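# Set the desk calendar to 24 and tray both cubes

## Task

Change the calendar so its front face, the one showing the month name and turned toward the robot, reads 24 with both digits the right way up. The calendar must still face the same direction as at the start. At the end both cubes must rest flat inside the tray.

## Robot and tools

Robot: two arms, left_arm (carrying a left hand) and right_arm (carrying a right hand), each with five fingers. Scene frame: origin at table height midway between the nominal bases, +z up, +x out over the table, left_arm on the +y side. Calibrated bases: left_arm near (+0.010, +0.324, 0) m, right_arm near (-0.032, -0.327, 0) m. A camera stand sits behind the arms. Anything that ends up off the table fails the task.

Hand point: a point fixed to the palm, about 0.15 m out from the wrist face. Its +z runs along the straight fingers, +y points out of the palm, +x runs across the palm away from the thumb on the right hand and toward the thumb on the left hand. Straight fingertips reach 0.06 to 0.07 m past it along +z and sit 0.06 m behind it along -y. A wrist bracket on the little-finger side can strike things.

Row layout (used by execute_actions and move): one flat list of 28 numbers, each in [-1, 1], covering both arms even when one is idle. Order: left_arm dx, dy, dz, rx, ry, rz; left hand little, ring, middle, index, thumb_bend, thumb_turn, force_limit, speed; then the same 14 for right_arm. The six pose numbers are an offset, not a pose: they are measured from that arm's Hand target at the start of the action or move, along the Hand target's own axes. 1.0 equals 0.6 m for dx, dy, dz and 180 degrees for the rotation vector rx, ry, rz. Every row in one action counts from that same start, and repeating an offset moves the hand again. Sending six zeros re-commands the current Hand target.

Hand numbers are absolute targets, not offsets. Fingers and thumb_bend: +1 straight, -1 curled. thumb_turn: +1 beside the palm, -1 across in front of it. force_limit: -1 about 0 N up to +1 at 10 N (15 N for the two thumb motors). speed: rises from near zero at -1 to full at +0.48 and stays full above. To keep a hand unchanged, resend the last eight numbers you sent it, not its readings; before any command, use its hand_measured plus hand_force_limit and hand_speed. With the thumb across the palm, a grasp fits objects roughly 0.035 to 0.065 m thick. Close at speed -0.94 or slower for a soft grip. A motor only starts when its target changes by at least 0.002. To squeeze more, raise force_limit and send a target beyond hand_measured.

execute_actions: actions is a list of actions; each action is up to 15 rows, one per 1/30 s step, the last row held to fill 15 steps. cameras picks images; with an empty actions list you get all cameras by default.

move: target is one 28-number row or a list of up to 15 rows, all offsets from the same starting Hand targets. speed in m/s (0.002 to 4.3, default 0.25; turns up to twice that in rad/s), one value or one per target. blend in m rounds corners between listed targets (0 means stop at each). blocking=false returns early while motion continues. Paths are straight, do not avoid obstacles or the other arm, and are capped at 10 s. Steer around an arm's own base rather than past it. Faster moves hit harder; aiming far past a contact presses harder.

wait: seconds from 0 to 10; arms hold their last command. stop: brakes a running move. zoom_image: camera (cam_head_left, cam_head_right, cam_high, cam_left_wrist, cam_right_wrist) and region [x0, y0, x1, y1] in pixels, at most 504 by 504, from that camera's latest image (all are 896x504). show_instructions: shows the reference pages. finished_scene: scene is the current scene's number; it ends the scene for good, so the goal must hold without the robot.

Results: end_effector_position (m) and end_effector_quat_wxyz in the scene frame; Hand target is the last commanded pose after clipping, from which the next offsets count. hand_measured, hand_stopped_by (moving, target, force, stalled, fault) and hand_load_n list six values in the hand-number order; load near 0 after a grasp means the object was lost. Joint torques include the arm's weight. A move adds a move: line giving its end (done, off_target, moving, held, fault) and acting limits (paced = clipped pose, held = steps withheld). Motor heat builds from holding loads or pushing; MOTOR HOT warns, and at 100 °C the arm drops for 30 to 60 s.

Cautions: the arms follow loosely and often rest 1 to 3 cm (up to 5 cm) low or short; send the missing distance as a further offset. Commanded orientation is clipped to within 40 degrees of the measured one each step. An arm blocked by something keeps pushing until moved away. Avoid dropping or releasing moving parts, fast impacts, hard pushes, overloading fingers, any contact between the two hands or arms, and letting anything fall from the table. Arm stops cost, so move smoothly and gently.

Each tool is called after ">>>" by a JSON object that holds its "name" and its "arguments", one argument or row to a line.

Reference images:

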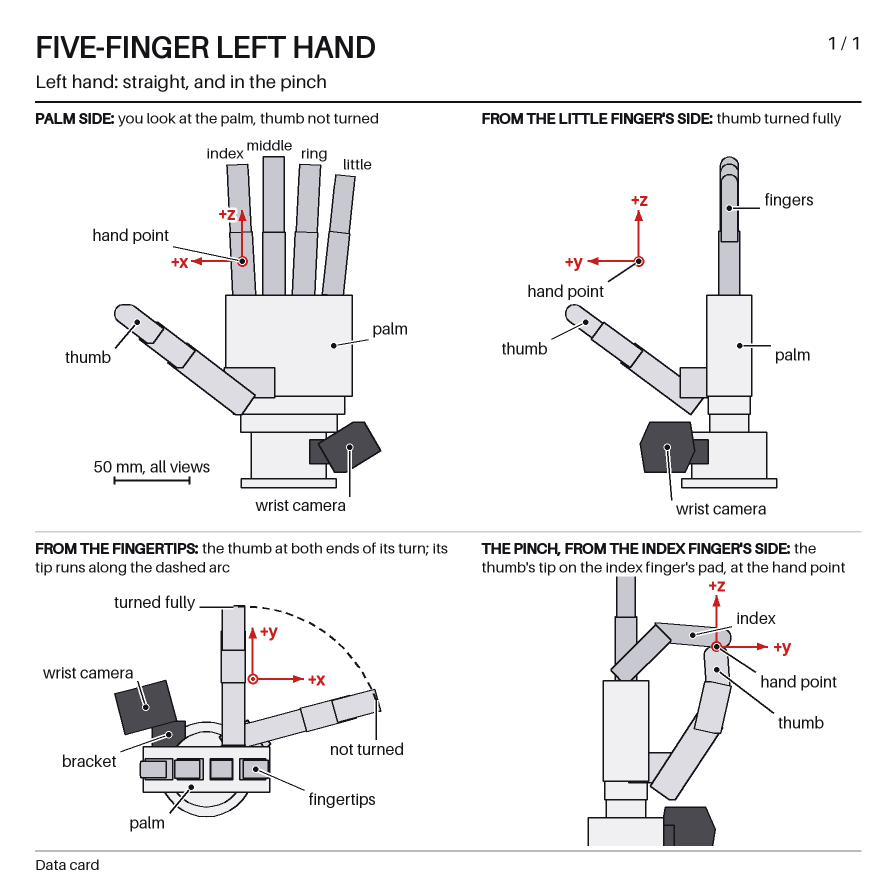

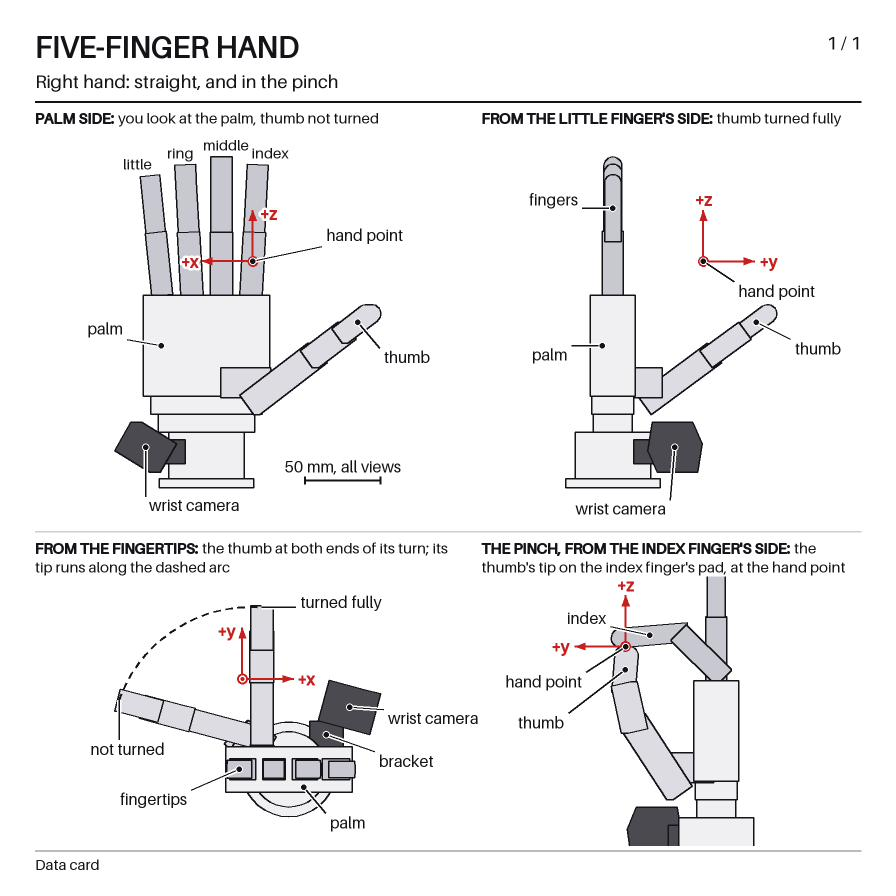

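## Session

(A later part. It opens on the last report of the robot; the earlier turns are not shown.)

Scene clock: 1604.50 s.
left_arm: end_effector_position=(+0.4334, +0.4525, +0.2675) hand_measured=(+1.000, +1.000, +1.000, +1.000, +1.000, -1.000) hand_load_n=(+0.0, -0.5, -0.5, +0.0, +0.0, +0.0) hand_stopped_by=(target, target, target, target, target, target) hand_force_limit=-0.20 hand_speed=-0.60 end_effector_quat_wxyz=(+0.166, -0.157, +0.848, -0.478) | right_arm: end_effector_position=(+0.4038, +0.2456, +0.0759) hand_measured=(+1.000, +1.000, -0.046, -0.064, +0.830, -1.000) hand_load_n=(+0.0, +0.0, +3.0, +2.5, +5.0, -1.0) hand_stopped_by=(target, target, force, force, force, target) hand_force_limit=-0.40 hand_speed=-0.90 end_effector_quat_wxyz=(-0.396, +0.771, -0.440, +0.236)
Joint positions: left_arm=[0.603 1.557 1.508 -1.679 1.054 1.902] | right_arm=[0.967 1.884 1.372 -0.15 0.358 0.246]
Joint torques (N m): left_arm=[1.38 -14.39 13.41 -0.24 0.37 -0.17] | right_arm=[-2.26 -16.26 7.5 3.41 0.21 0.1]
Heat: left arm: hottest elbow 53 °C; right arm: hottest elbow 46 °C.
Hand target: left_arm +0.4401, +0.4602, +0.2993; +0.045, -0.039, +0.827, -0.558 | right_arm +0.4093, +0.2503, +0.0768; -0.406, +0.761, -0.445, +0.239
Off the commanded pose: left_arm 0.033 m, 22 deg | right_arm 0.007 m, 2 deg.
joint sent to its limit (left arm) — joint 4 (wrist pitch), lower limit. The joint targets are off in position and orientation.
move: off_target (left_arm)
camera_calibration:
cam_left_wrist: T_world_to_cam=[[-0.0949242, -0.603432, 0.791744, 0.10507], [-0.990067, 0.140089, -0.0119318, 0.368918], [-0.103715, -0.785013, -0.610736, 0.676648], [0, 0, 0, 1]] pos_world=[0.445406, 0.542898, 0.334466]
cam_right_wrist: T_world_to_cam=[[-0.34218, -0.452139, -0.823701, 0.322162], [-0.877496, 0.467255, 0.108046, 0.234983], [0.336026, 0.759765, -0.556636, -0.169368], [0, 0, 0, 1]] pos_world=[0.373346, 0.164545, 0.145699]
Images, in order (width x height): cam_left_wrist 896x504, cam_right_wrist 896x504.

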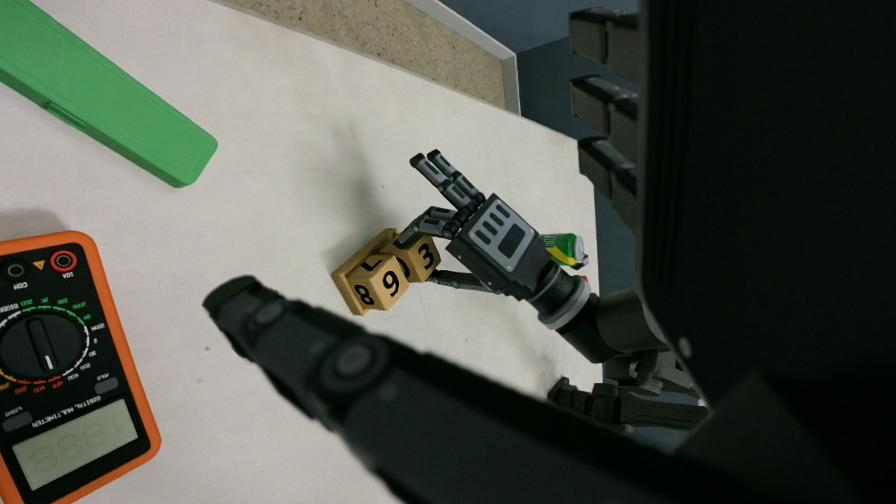

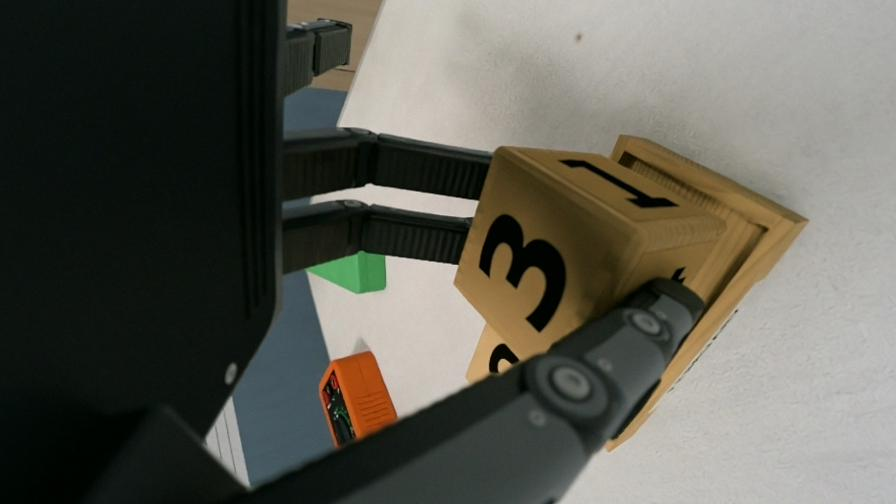

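>>> {"name": "move", "arguments": {
  "target": [0,0,0,0,0,0,1,1,1,1,1,-1,-0.2,-0.6,-0.0025,0.0162,0.0028,0,0,0,1,1,-0.25,-0.25,0.0,-1,-0.4,-0.9],
  "speed": 0.04,
  "cameras": ["cam_left_wrist","cam_right_wrist"]
}}

>>> {"name": "zoom_image", "arguments": {
  "camera": "cam_right_wrist",
  "region": [580, 120, 840, 380]
}}

>>> {"name": "zoom_image", "arguments": {
  "camera": "cam_left_wrist",
  "region": [365, 215, 465, 315]
}}

Scene clock: 1620.33 s.
left_arm: end_effector_position=(+0.4334, +0.4525, +0.2675) hand_measured=(+1.000, +1.000, +1.000, +1.000, +1.000, -1.000) hand_load_n=(+0.0, +0.0, +0.0, +0.0, +0.0, +0.0) hand_stopped_by=(target, target, target, target, target, target) hand_force_limit=-0.20 hand_speed=-0.60 end_effector_quat_wxyz=(+0.166, -0.157, +0.848, -0.478) | right_arm: end_effector_position=(+0.4031, +0.2429, +0.0707) hand_measured=(+1.000, +1.000, -0.046, -0.064, +0.830, -1.000) hand_load_n=(+0.0, +0.0, +3.0, +2.5, +4.5, -1.0) hand_stopped_by=(target, target, force, force, force, target) hand_force_limit=-0.40 hand_speed=-0.90 end_effector_quat_wxyz=(-0.397, +0.769, -0.440, +0.238)
Joint positions: left_arm=[0.603 1.557 1.508 -1.679 1.054 1.902] | right_arm=[0.967 1.884 1.354 -0.127 0.363 0.246]
Joint torques (N m): left_arm=[1.08 -14.21 13.38 -0.31 0.37 -0.17] | right_arm=[-1.61 -15.85 7.34 3.45 0.21 0.11]
Heat: left arm: hottest elbow 53 °C; right arm: hottest elbow 44 °C.
Hand target: left_arm +0.4401, +0.4602, +0.2993; +0.045, -0.039, +0.827, -0.558 | right_arm +0.4051, +0.2496, +0.0677; -0.406, +0.761, -0.445, +0.239
Off the commanded pose: left_arm 0.033 m, 22 deg | right_arm 0.008 m, 1 deg.
joint sent to its limit (left arm) — joint 4 (wrist pitch), lower limit. The joint targets are off in position and orientation.
move: off_target (left_arm)
camera_calibration:
cam_left_wrist: T_world_to_cam=[[-0.0949242, -0.603432, 0.791744, 0.10507], [-0.990067, 0.140089, -0.0119318, 0.368918], [-0.103715, -0.785013, -0.610736, 0.676648], [0, 0, 0, 1]] pos_world=[0.445406, 0.542898, 0.334466]
cam_right_wrist: T_world_to_cam=[[-0.339735, -0.449169, -0.826333, 0.314914], [-0.876305, 0.470249, 0.104667, 0.235159], [0.341569, 0.759679, -0.55337, -0.172412], [0, 0, 0, 1]] pos_world=[0.371949, 0.161844, 0.140203]
Images, in order (width x height): cam_left_wrist 896x504, cam_right_wrist 896x504.

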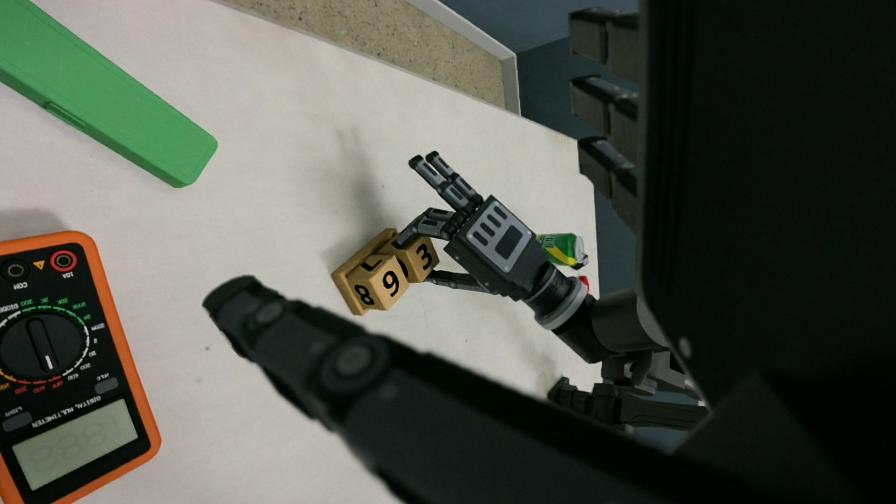

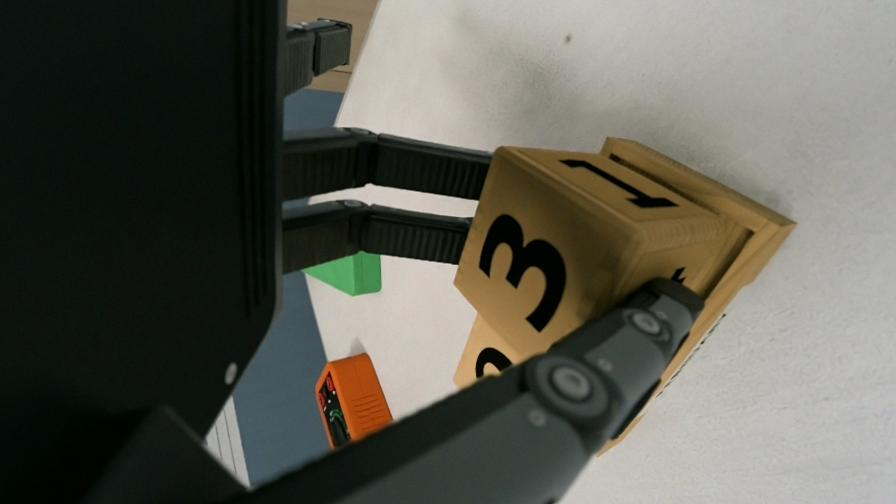

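Scaled by 1.938 from the camera's 896x504 image, which has a finer 1280x720 frame.

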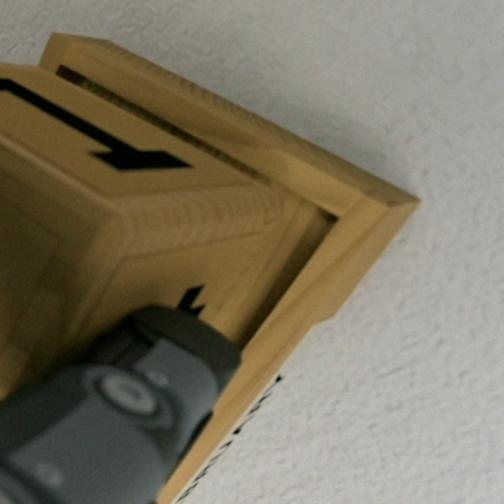

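Scaled by 5.040 from the camera's 896x504 image, which has a finer 1280x720 frame.

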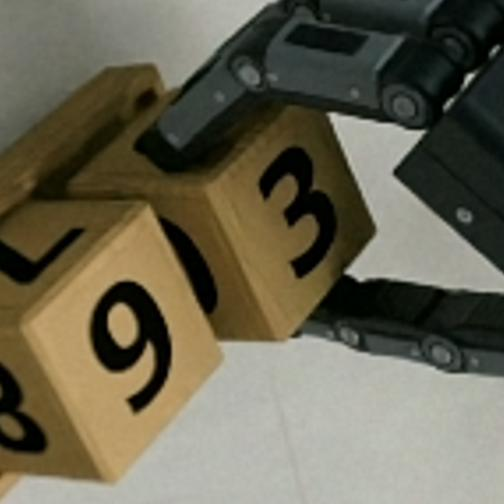

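>>> {"name": "move", "arguments": {
  "target": [0,0,0,0,0,0,1,1,1,1,1,-1,-0.2,-0.6,0,0.0028,0.0018,0,-0.0037,-0.0025,1,1,-0.25,-0.25,0.0,-1,-0.4,-0.9],
  "speed": 0.04,
  "cameras": ["cam_left_wrist","cam_right_wrist"]
}}

>>> {"name": "zoom_image", "arguments": {
  "camera": "cam_right_wrist",
  "region": [580, 120, 840, 380]
}}

>>> {"name": "zoom_image", "arguments": {
  "camera": "cam_left_wrist",
  "region": [365, 215, 465, 315]
}}

Scene clock: 1637.97 s.
left_arm: end_effector_position=(+0.4334, +0.4525, +0.2675) hand_measured=(+1.000, +1.000, +1.000, +1.000, +1.000, -1.000) hand_load_n=(+0.0, +0.0, +0.0, +0.0, +0.0, +0.0) hand_stopped_by=(target, target, target, target, target, target) hand_force_limit=-0.20 hand_speed=-0.60 end_effector_quat_wxyz=(+0.166, -0.157, +0.848, -0.478) | right_arm: end_effector_position=(+0.4030, +0.2454, +0.0723) hand_measured=(+1.000, +1.000, -0.046, -0.064, +0.830, -1.000) hand_load_n=(+0.0, -0.5, +3.0, +3.0, +5.0, -1.0) hand_stopped_by=(target, target, force, force, force, target) hand_force_limit=-0.40 hand_speed=-0.90 end_effector_quat_wxyz=(-0.402, +0.768, -0.439, +0.236)
Joint positions: left_arm=[0.603 1.557 1.508 -1.679 1.054 1.902] | right_arm=[0.967 1.884 1.354 -0.118 0.355 0.246]
Joint torques (N m): left_arm=[1.14 -14.21 13.39 -0.25 0.36 -0.19] | right_arm=[-1.67 -15.74 7.05 3.43 -0.04 -0.01]
Heat: left arm: hottest elbow 53 °C; right arm: hottest elbow 44 °C.
Hand target: left_arm +0.4401, +0.4602, +0.2993; +0.045, -0.039, +0.827, -0.558 | right_arm +0.4050, +0.2496, +0.0657; -0.408, +0.765, -0.440, +0.236
Off the commanded pose: left_arm 0.033 m, 22 deg | right_arm 0.008 m, 1 deg.
joint sent to its limit (left arm) — joint 4 (wrist pitch), lower limit. The joint targets are off in position and orientation.
move: off_target (left_arm)
camera_calibration:
cam_left_wrist: T_world_to_cam=[[-0.0949242, -0.603432, 0.791744, 0.10507], [-0.990067, 0.140089, -0.0119318, 0.368918], [-0.103715, -0.785013, -0.610736, 0.676648], [0, 0, 0, 1]] pos_world=[0.445406, 0.542898, 0.334466]
cam_right_wrist: T_world_to_cam=[[-0.335723, -0.442818, -0.831386, 0.314544], [-0.879347, 0.463752, 0.108083, 0.236256], [0.337696, 0.767363, -0.545083, -0.174389], [0, 0, 0, 1]] pos_world=[0.372241, 0.163542, 0.140916]
Images, in order (width x height): cam_left_wrist 896x504, cam_right_wrist 896x504.

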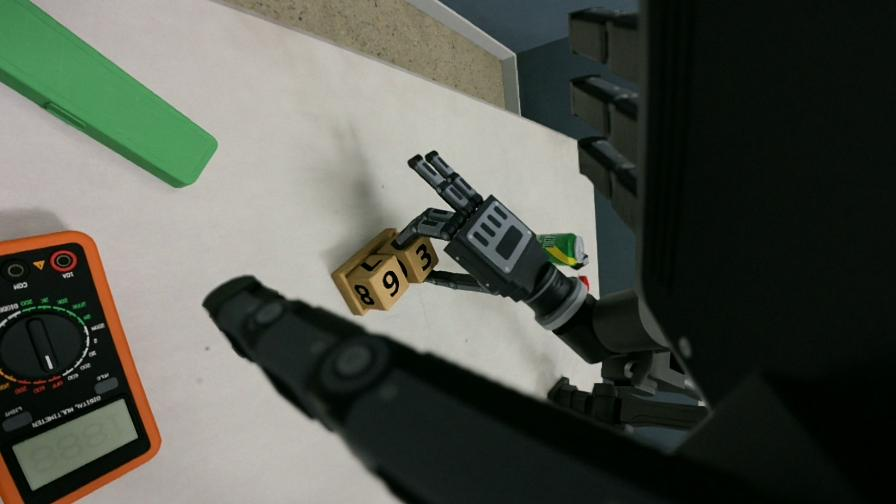

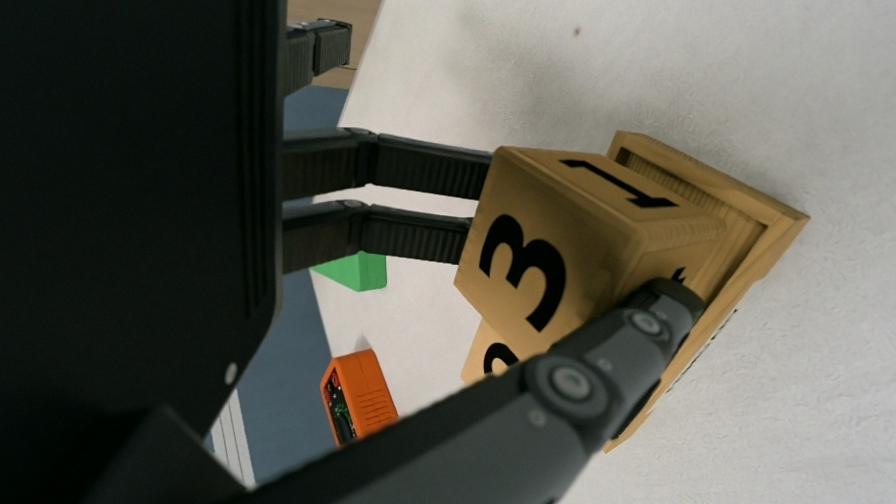

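Scaled by 1.938 from the camera's 896x504 image, which has a finer 1280x720 frame.

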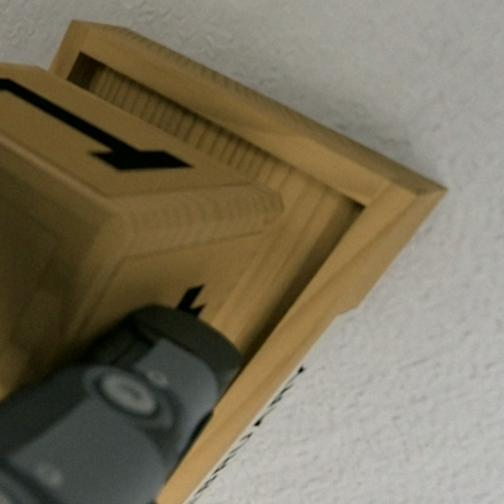

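Scaled by 5.040 from the camera's 896x504 image, which has a finer 1280x720 frame.

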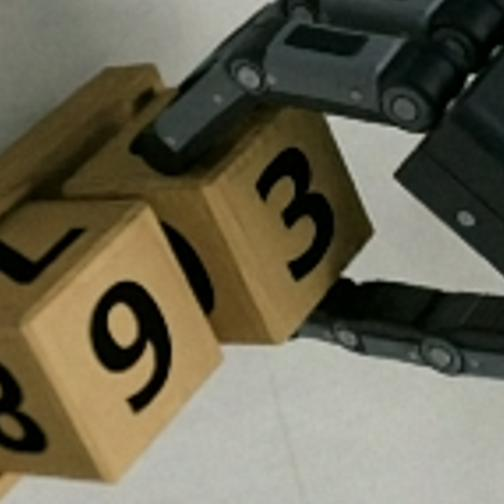

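>>> {"name": "move", "arguments": {
  "target": [0,0,0,0,0,0,1,1,1,1,1,-1,-0.2,-0.6,0,0.0166,0.0051,0,-0.0018,-0.0012,1,1,-0.25,-0.25,0.0,-1,-0.4,-0.9],
  "speed": 0.04,
  "cameras": ["cam_left_wrist","cam_right_wrist"]
}}

>>> {"name": "zoom_image", "arguments": {
  "camera": "cam_right_wrist",
  "region": [580, 120, 840, 380]
}}

>>> {"name": "zoom_image", "arguments": {
  "camera": "cam_left_wrist",
  "region": [365, 215, 465, 315]
}}

Scene clock: 1651.23 s.
left_arm: end_effector_position=(+0.4334, +0.4525, +0.2675) hand_measured=(+1.000, +1.000, +1.000, +1.000, +1.000, -1.000) hand_load_n=(+0.0, +0.0, +0.0, +0.0, +0.0, +0.0) hand_stopped_by=(target, target, target, target, target, target) hand_force_limit=-0.20 hand_speed=-0.60 end_effector_quat_wxyz=(+0.166, -0.157, +0.848, -0.478) | right_arm: end_effector_position=(+0.3990, +0.2432, +0.0592) hand_measured=(+1.000, +1.000, -0.046, -0.064, +0.830, -1.000) hand_load_n=(+0.0, -0.5, +3.0, +3.0, +5.0, -0.5) hand_stopped_by=(target, target, force, force, force, target) hand_force_limit=-0.40 hand_speed=-0.90 end_effector_quat_wxyz=(-0.401, +0.770, -0.438, +0.233)
Joint positions: left_arm=[0.603 1.557 1.508 -1.679 1.054 1.902] | right_arm=[0.969 1.893 1.331 -0.09 0.351 0.246]
Joint torques (N m): left_arm=[1.14 -14.45 13.44 -0.24 0.37 -0.16] | right_arm=[-1.85 -15.85 7.21 3.41 -0.02 -0.04]
Heat: left arm: hottest elbow 54 °C; right arm: hottest elbow 43 °C.
Hand target: left_arm +0.4401, +0.4602, +0.2993; +0.045, -0.039, +0.827, -0.558 | right_arm +0.4024, +0.2481, +0.0558; -0.409, +0.766, -0.437, +0.235
Off the commanded pose: left_arm 0.033 m, 22 deg | right_arm 0.007 m, 1 deg.
joint sent to its limit (left arm) — joint 4 (wrist pitch), lower limit. The joint targets are off in position and orientation.
move: off_target (left_arm)
camera_calibration:
cam_left_wrist: T_world_to_cam=[[-0.0949242, -0.603432, 0.791744, 0.10507], [-0.990067, 0.140089, -0.0119318, 0.368918], [-0.103715, -0.785013, -0.610736, 0.676648], [0, 0, 0, 1]] pos_world=[0.445406, 0.542898, 0.334466]
cam_right_wrist: T_world_to_cam=[[-0.337495, -0.446268, -0.82882, 0.302732], [-0.88121, 0.459395, 0.111472, 0.236797], [0.331009, 0.767985, -0.548299, -0.175819], [0, 0, 0, 1]] pos_world=[0.369036, 0.161343, 0.128112]
Images, in order (width x height): cam_left_wrist 896x504, cam_right_wrist 896x504.

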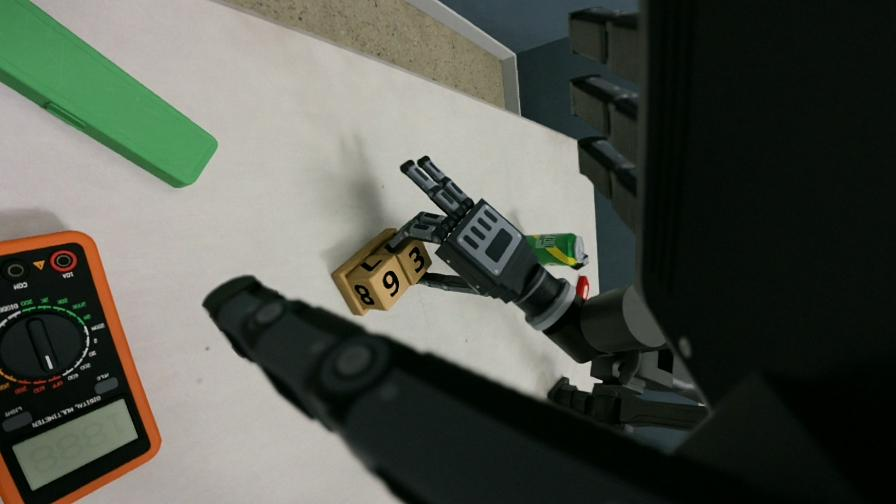

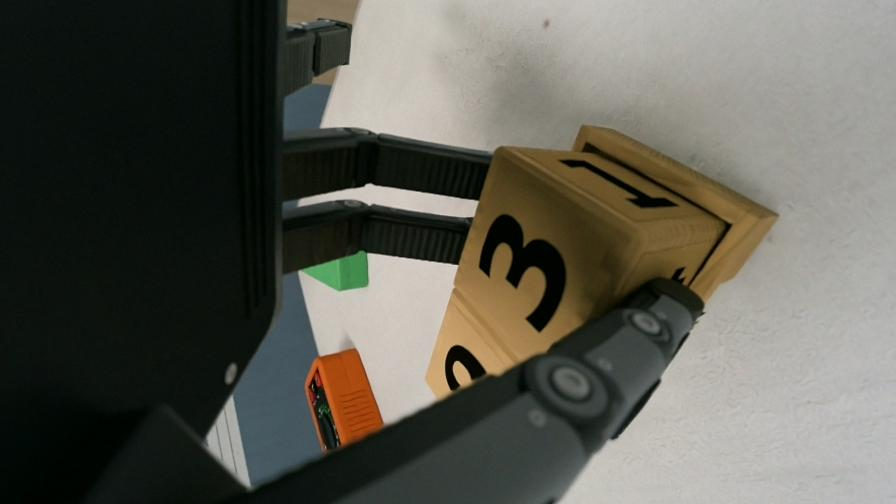

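Scaled by 1.938 from the camera's 896x504 image, which has a finer 1280x720 frame.

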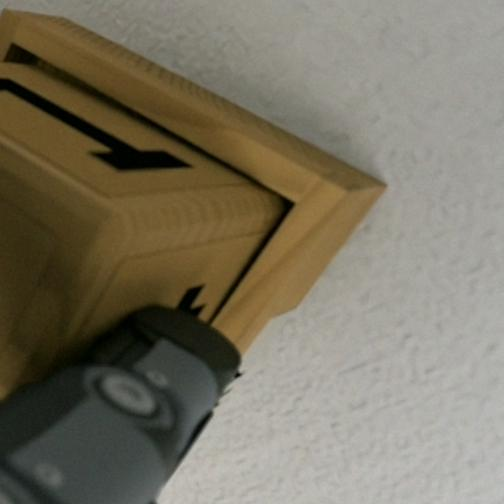

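Scaled by 5.040 from the camera's 896x504 image, which has a finer 1280x720 frame.

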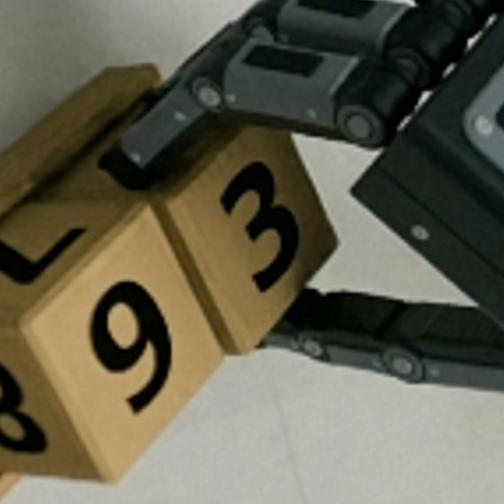

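>>> {"name": "move", "arguments": {
  "target": [0,0,0,0,0,0,1,1,1,1,1,-1,-0.2,-0.6,0,0.0125,0.006,0,0,0,1,1,-0.25,-0.25,0.0,-1,-0.4,-0.9],
  "speed": 0.04,
  "cameras": ["cam_left_wrist","cam_right_wrist"]
}}

>>> {"name": "zoom_image", "arguments": {
  "camera": "cam_right_wrist",
  "region": [580, 120, 840, 380]
}}

>>> {"name": "zoom_image", "arguments": {
  "camera": "cam_left_wrist",
  "region": [365, 215, 465, 315]
}}

Scene clock: 1656.87 s.
left_arm: end_effector_position=(+0.4334, +0.4525, +0.2675) hand_measured=(+1.000, +1.000, +1.000, +1.000, +1.000, -1.000) hand_load_n=(+0.0, +0.0, +0.0, +0.0, +0.0, +0.0) hand_stopped_by=(target, target, target, target, target, target) hand_force_limit=-0.20 hand_speed=-0.60 end_effector_quat_wxyz=(+0.166, -0.157, +0.848, -0.478) | right_arm: end_effector_position=(+0.3996, +0.2443, +0.0572) hand_measured=(+1.000, +1.000, -0.046, -0.064, +0.830, -1.000) hand_load_n=(+0.0, -0.5, +3.5, +2.5, +4.5, -1.0) hand_stopped_by=(target, target, force, force, force, target) hand_force_limit=-0.40 hand_speed=-0.90 end_effector_quat_wxyz=(-0.406, +0.767, -0.439, +0.233)
Joint positions: left_arm=[0.603 1.557 1.508 -1.679 1.054 1.902] | right_arm=[0.969 1.896 1.323 -0.069 0.351 0.249]
Joint torques (N m): left_arm=[1.2 -14.56 13.41 -0.31 0.38 -0.16] | right_arm=[-1.67 -15.21 6.87 3.4 0 -0.04]
Heat: left arm: hottest elbow 54 °C; right arm: hottest elbow 43 °C.
Hand target: left_arm +0.4401, +0.4602, +0.2993; +0.045, -0.039, +0.827, -0.558 | right_arm +0.4014, +0.2475, +0.0475; -0.409, +0.766, -0.437, +0.235
Off the commanded pose: left_arm 0.033 m, 22 deg | right_arm 0.010 m, 0 deg.
joint sent to its limit (left arm) — joint 4 (wrist pitch), lower limit. The joint targets are off in position and orientation.
move: off_target (left_arm)
camera_calibration:
cam_left_wrist: T_world_to_cam=[[-0.0949242, -0.603432, 0.791744, 0.10507], [-0.990067, 0.140089, -0.0119318, 0.368918], [-0.103715, -0.785013, -0.610736, 0.676648], [0, 0, 0, 1]] pos_world=[0.445406, 0.542898, 0.334466]
cam_right_wrist: T_world_to_cam=[[-0.334258, -0.436577, -0.835267, 0.298469], [-0.880916, 0.459777, 0.112209, 0.23682], [0.335049, 0.773308, -0.538272, -0.181324], [0, 0, 0, 1]] pos_world=[0.369137, 0.161639, 0.125127]
Images, in order (width x height): cam_left_wrist 896x504, cam_right_wrist 896x504.

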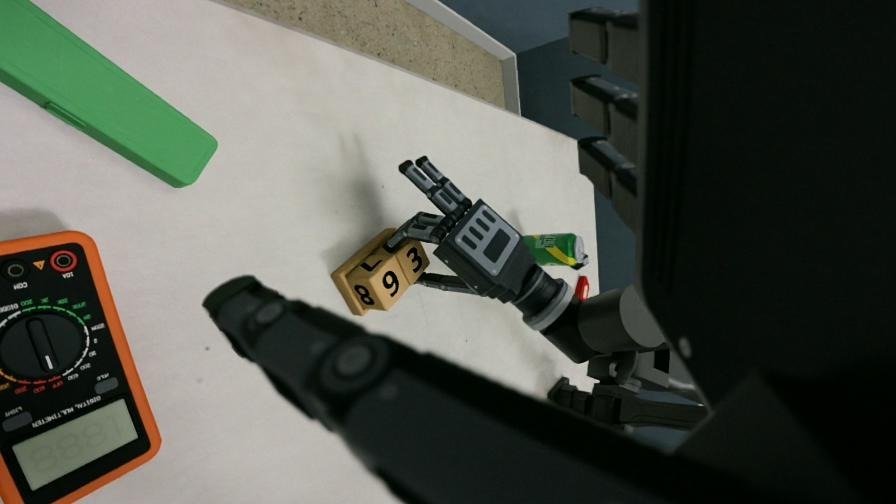

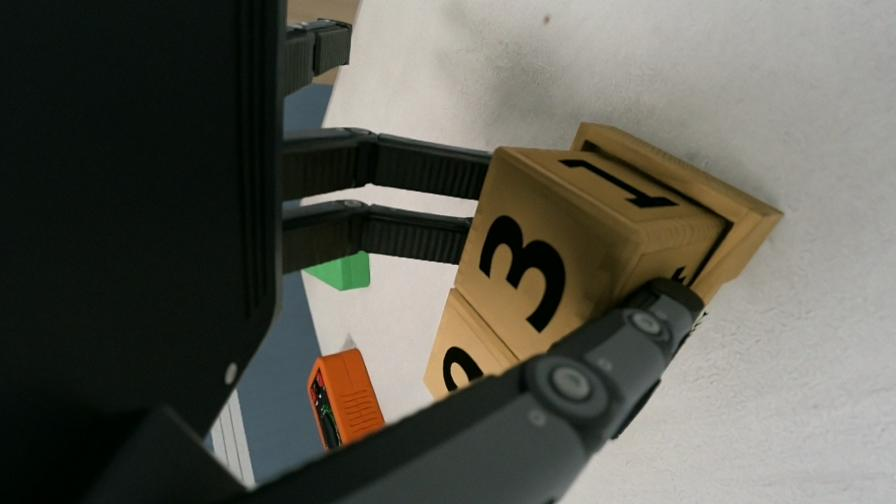

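Scaled by 1.938 from the camera's 896x504 image, which has a finer 1280x720 frame.

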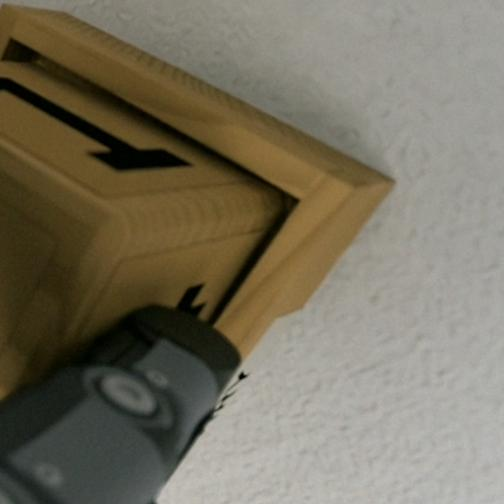

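Scaled by 5.040 from the camera's 896x504 image, which has a finer 1280x720 frame.

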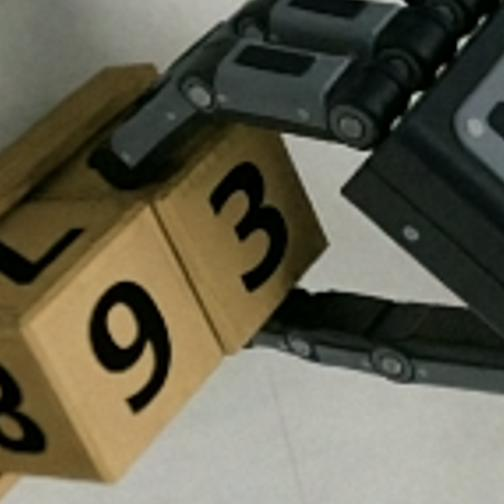

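>>> {"name": "move", "arguments": {
  "target": [
    [0,0,0,0,0,0,1,1,1,1,1,-1,-0.2,-0.6,0,-0.0083,-0.0055,0,0,0,1,1,0.05,0.05,0.9,-1,-0.4,-0.8],
    [0,0,0,0,0,0,1,1,1,1,1,-1,-0.2,-0.6,0,-0.0083,-0.0055,0,0,0,1,1,1,1,1,-1,-0.4,-0.5]
  ],
  "speed": 0.04,
  "cameras": ["cam_left_wrist","cam_right_wrist"]
}}

>>> {"name": "zoom_image", "arguments": {
  "camera": "cam_right_wrist",
  "region": [400, 100, 800, 450]
}}

>>> {"name": "zoom_image", "arguments": {
  "camera": "cam_left_wrist",
  "region": [325, 215, 445, 325]
}}

Scene clock: 1670.27 s.
left_arm: end_effector_position=(+0.4334, +0.4525, +0.2675) hand_measured=(+1.000, +1.000, +1.000, +1.000, +1.000, -1.000) hand_load_n=(+0.0, +0.0, -0.5, +0.0, +0.0, +0.0) hand_stopped_by=(target, target, target, target, target, target) hand_force_limit=-0.20 hand_speed=-0.60 end_effector_quat_wxyz=(+0.166, -0.157, +0.848, -0.478) | right_arm: end_effector_position=(+0.3996, +0.2443, +0.0572) hand_measured=(+1.000, +1.000, +1.000, +1.000, +1.000, -1.000) hand_load_n=(+0.0, +0.0, -0.5, +0.0, +0.0, +0.0) hand_stopped_by=(target, target, target, target, target, target) hand_force_limit=-0.40 hand_speed=-0.50 end_effector_quat_wxyz=(-0.406, +0.767, -0.439, +0.233)
Joint positions: left_arm=[0.603 1.557 1.508 -1.679 1.054 1.902] | right_arm=[0.969 1.896 1.323 -0.069 0.351 0.249]
Joint torques (N m): left_arm=[1.2 -14.27 13.33 -0.27 0.35 -0.16] | right_arm=[-1.73 -16.03 7.32 2.76 0 -0.05]
Heat: left arm: hottest elbow 54 °C; right arm: hottest elbow 44 °C.
Hand target: left_arm +0.4401, +0.4602, +0.2993; +0.045, -0.039, +0.827, -0.558 | right_arm +0.4015, +0.2475, +0.0535; -0.409, +0.766, -0.437, +0.235
Off the commanded pose: left_arm 0.033 m, 22 deg | right_arm 0.005 m, 0 deg.
joint sent to its limit (left arm) — joint 4 (wrist pitch), lower limit. The joint targets are off in position and orientation.
move: off_target (left_arm)
camera_calibration:
cam_left_wrist: T_world_to_cam=[[-0.0949242, -0.603432, 0.791744, 0.10507], [-0.990067, 0.140089, -0.0119318, 0.368918], [-0.103715, -0.785013, -0.610736, 0.676648], [0, 0, 0, 1]] pos_world=[0.445406, 0.542898, 0.334466]
cam_right_wrist: T_world_to_cam=[[-0.334258, -0.436577, -0.835267, 0.298469], [-0.880916, 0.459777, 0.112209, 0.23682], [0.335049, 0.773308, -0.538272, -0.181324], [0, 0, 0, 1]] pos_world=[0.369137, 0.161639, 0.125127]
Images, in order (width x height): cam_left_wrist 896x504, cam_right_wrist 896x504.

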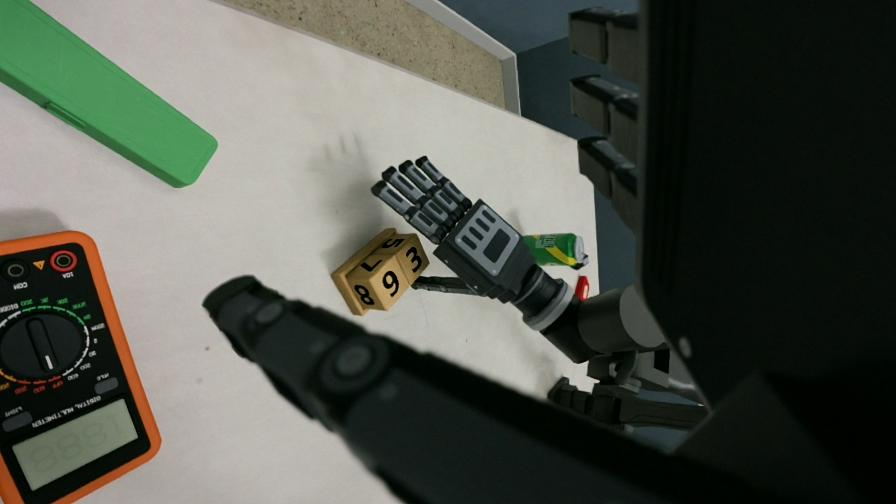

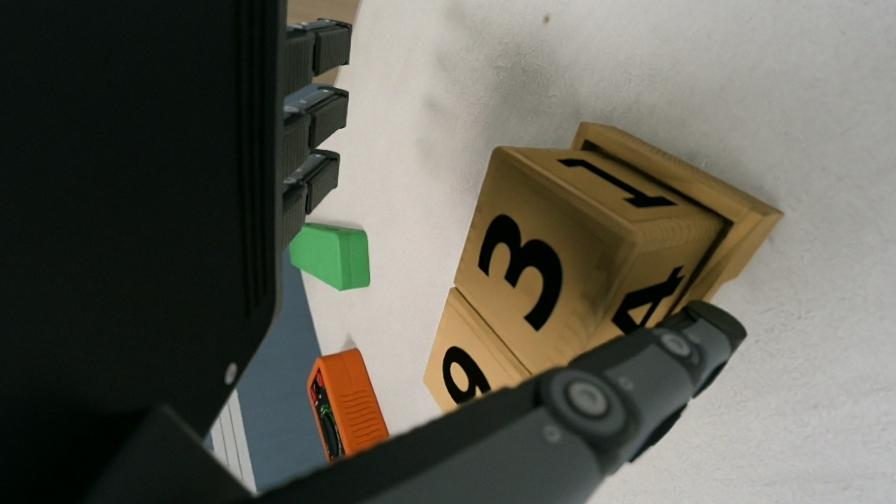

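Scaled by 1.260 from the camera's 896x504 image, which has a finer 1280x720 frame.

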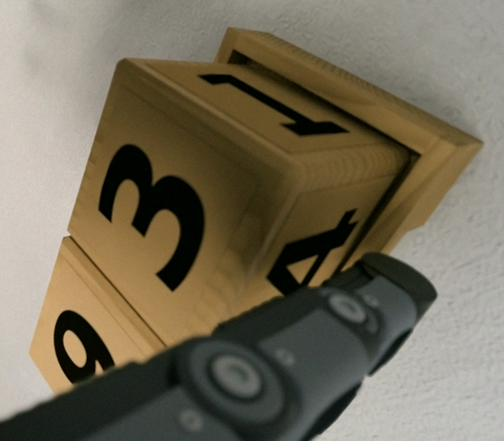

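Scaled by 4.200 from the camera's 896x504 image, which has a finer 1280x720 frame.

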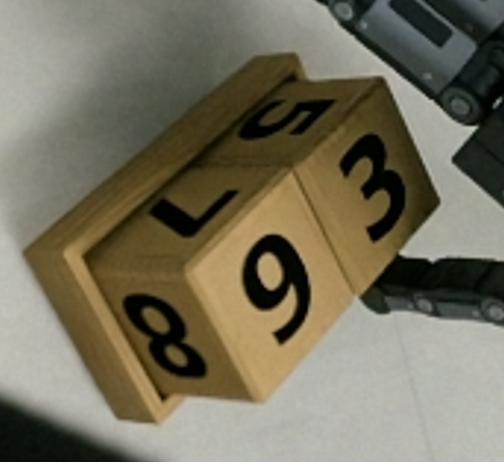

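>>> {"name": "move", "arguments": {
  "target": [0,0,0,0,0,0,1,1,1,1,1,-1,-0.2,-0.6,0,-0.2075,-0.1388,0,0,0,1,1,1,1,1,-1,-0.4,-0.5],
  "speed": 0.15,
  "cameras": ["cam_left_wrist","cam_right_wrist"]
}}

>>> {"name": "zoom_image", "arguments": {
  "camera": "cam_right_wrist",
  "region": [560, 120, 860, 400]
}}

>>> {"name": "zoom_image", "arguments": {
  "camera": "cam_left_wrist",
  "region": [325, 215, 445, 325]
}}

Scene clock: 1685.03 s.
left_arm: end_effector_position=(+0.4334, +0.4525, +0.2675) hand_measured=(+1.000, +1.000, +1.000, +1.000, +1.000, -1.000) hand_load_n=(+0.0, +0.0, +0.0, +0.0, +0.0, +0.0) hand_stopped_by=(target, target, target, target, target, target) hand_force_limit=-0.20 hand_speed=-0.60 end_effector_quat_wxyz=(+0.166, -0.157, +0.848, -0.478) | right_arm: end_effector_position=(+0.3909, +0.2319, +0.1586) hand_measured=(+1.000, +1.000, +1.000, +1.000, +1.000, -1.000) hand_load_n=(+0.0, +0.0, +0.0, +0.0, +0.0, +0.0) hand_stopped_by=(target, target, target, target, target, target) hand_force_limit=-0.40 hand_speed=-0.50 end_effector_quat_wxyz=(-0.377, +0.782, -0.440, +0.230)
Joint positions: left_arm=[0.603 1.557 1.508 -1.679 1.054 1.902] | right_arm=[0.969 1.767 1.461 -0.4 0.351 0.249]
Joint torques (N m): left_arm=[1.03 -14.68 13.46 -0.29 0.36 -0.16] | right_arm=[-1.79 -17.9 12.64 1.66 0.03 -0.04]
Heat: left arm: hottest elbow 54 °C; right arm: hottest elbow 45 °C.
Hand target: left_arm +0.4401, +0.4602, +0.2993; +0.045, -0.039, +0.827, -0.558 | right_arm +0.4013, +0.2478, +0.2033; -0.409, +0.766, -0.437, +0.235
Off the commanded pose: left_arm 0.033 m, 22 deg | right_arm 0.049 m, 4 deg.
joint sent to its limit (left arm) — joint 4 (wrist pitch), lower limit. The joint targets are off in position and orientation.
move: off_target (left_arm, right_arm)
camera_calibration:
cam_left_wrist: T_world_to_cam=[[-0.0949242, -0.603432, 0.791744, 0.10507], [-0.990067, 0.140089, -0.0119318, 0.368918], [-0.103715, -0.785013, -0.610736, 0.676648], [0, 0, 0, 1]] pos_world=[0.445406, 0.542898, 0.334466]
cam_right_wrist: T_world_to_cam=[[-0.36452, -0.479639, -0.798168, 0.390809], [-0.876627, 0.465863, 0.120404, 0.219039], [0.314086, 0.743585, -0.59028, -0.0909777], [0, 0, 0, 1]] pos_world=[0.363048, 0.153055, 0.231856]
Images, in order (width x height): cam_left_wrist 896x504, cam_right_wrist 896x504.

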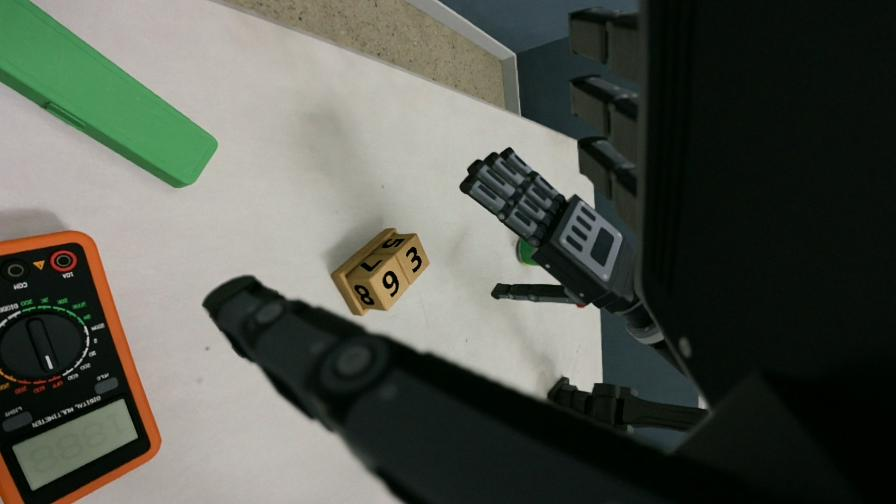

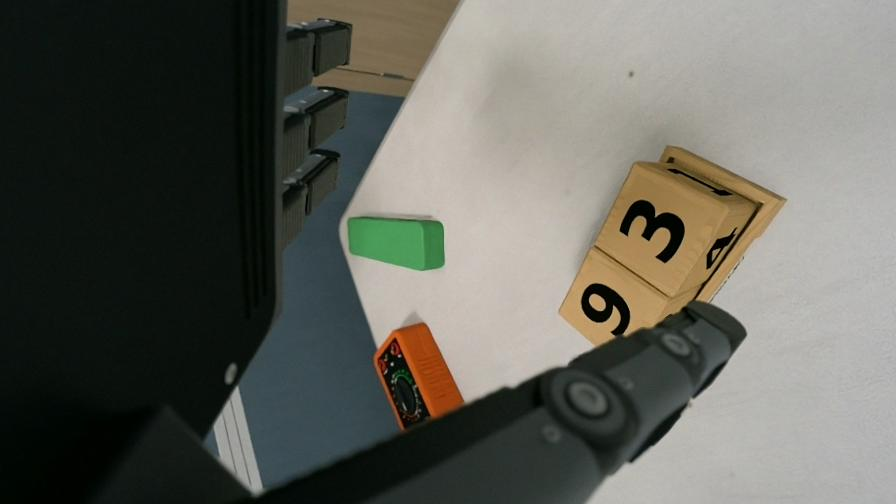

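Scaled by 1.680 from the camera's 896x504 image, which has a finer 1280x720 frame.

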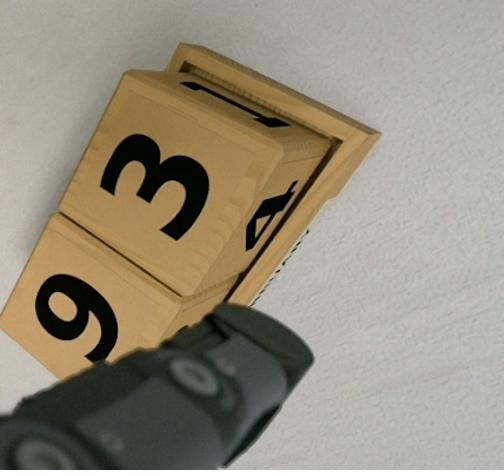

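Scaled by 4.200 from the camera's 896x504 image, which has a finer 1280x720 frame.

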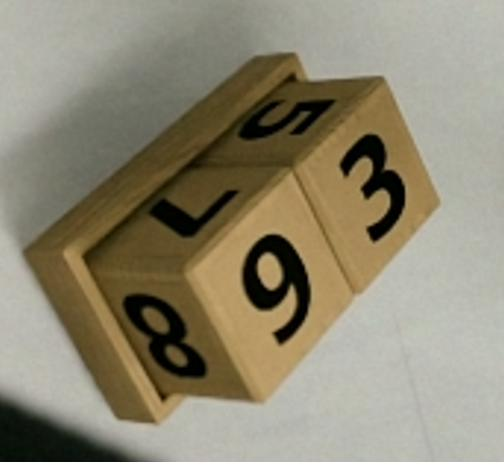

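>>> {"name": "move", "arguments": {
  "target": [0,0,0,0,0,0,1,1,1,1,1,-1,-0.2,-0.6,0.2,-0.05,-0.1,0,0,0,1,1,1,1,1,-1,-0.4,-0.5],
  "speed": 0.25,
  "cameras": ["cam_left_wrist","cam_head_left","cam_head_right"]
}}

>>> {"name": "zoom_image", "arguments": {
  "camera": "cam_head_left",
  "region": [260, 180, 460, 320]
}}

Scene clock: 1704.53 s.
left_arm: end_effector_position=(+0.4334, +0.4525, +0.2675) hand_measured=(+1.000, +1.000, +1.000, +1.000, +1.000, -1.000) hand_load_n=(+0.0, +0.0, +0.0, +0.0, +0.0, +0.0) hand_stopped_by=(target, target, target, target, target, target) hand_force_limit=-0.20 hand_speed=-0.60 end_effector_quat_wxyz=(+0.166, -0.157, +0.848, -0.478) | right_arm: end_effector_position=(+0.4351, +0.1293, +0.2609) hand_measured=(+1.000, +1.000, +1.000, +1.000, +1.000, -1.000) hand_load_n=(+0.0, +0.0, +0.0, +0.0, +0.0, +0.0) hand_stopped_by=(target, target, target, target, target, target) hand_force_limit=-0.40 hand_speed=-0.50 end_effector_quat_wxyz=(-0.412, +0.761, -0.445, +0.230)
Joint positions: left_arm=[0.603 1.557 1.508 -1.679 1.054 1.902] | right_arm=[0.783 1.548 1.415 -0.469 0.199 0.156]
Joint torques (N m): left_arm=[1.03 -14.51 13.44 -0.23 0.36 -0.15] | right_arm=[-1.49 -13.86 8.32 1.84 -0.07 -0.2]
Heat: left arm: hottest elbow 54 °C; right arm: hottest elbow 45 °C.
Hand target: left_arm +0.4401, +0.4602, +0.2993; +0.045, -0.039, +0.827, -0.558 | right_arm +0.4335, +0.1276, +0.2618; -0.409, +0.766, -0.437, +0.235
Off the commanded pose: left_arm 0.033 m, 22 deg | right_arm 0.003 m, 1 deg.
joint sent to its limit (left arm) — joint 4 (wrist pitch), lower limit. The joint targets are off in position and orientation.
move: off_target (left_arm)
camera_calibration:
cam_left_wrist: T_world_to_cam=[[-0.0949242, -0.603432, 0.791744, 0.10507], [-0.990067, 0.140089, -0.0119318, 0.368918], [-0.103715, -0.785013, -0.610736, 0.676648], [0, 0, 0, 1]] pos_world=[0.445406, 0.542898, 0.334466]
Images, in order (width x height): cam_head_left 896x504, cam_head_right 896x504, cam_left_wrist 896x504.

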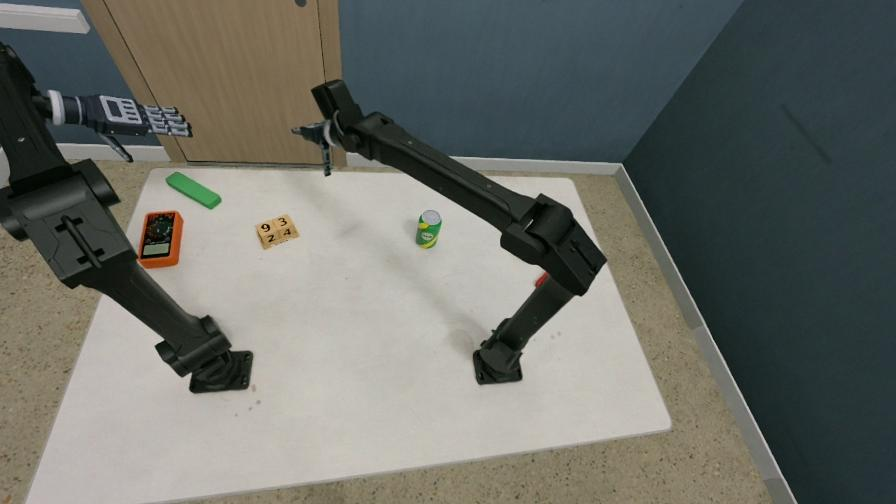

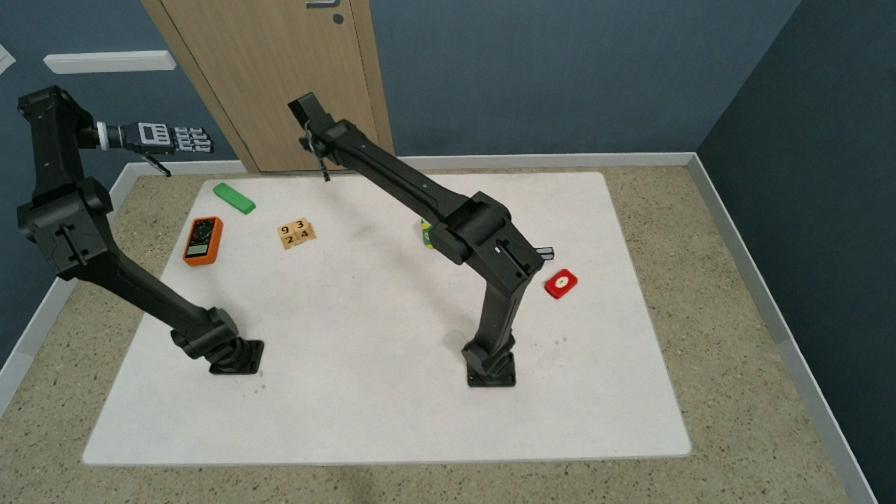

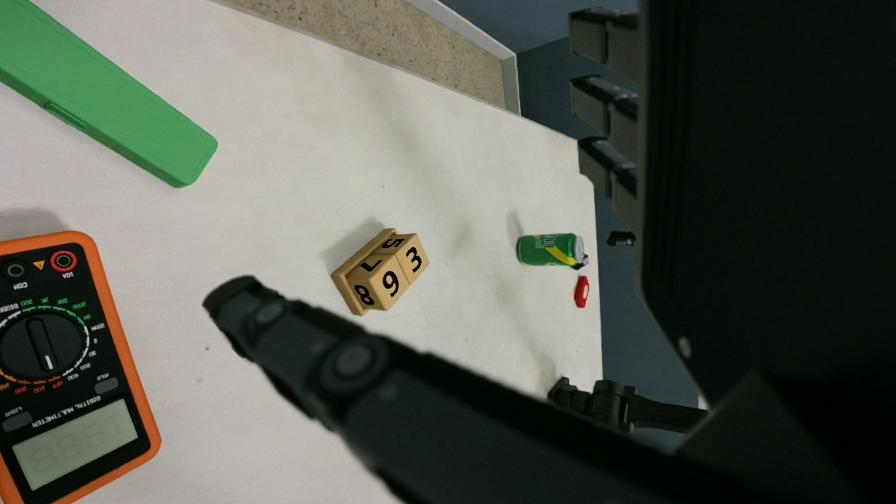

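Scaled by 2.520 from the camera's 896x504 image, which has a finer 1280x720 frame.

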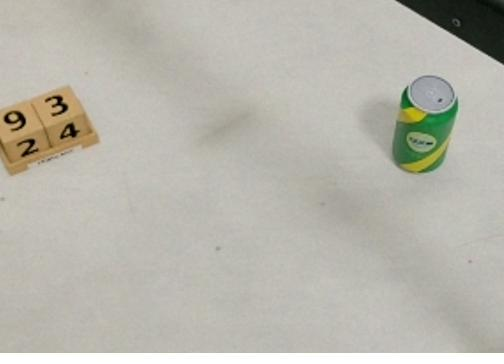

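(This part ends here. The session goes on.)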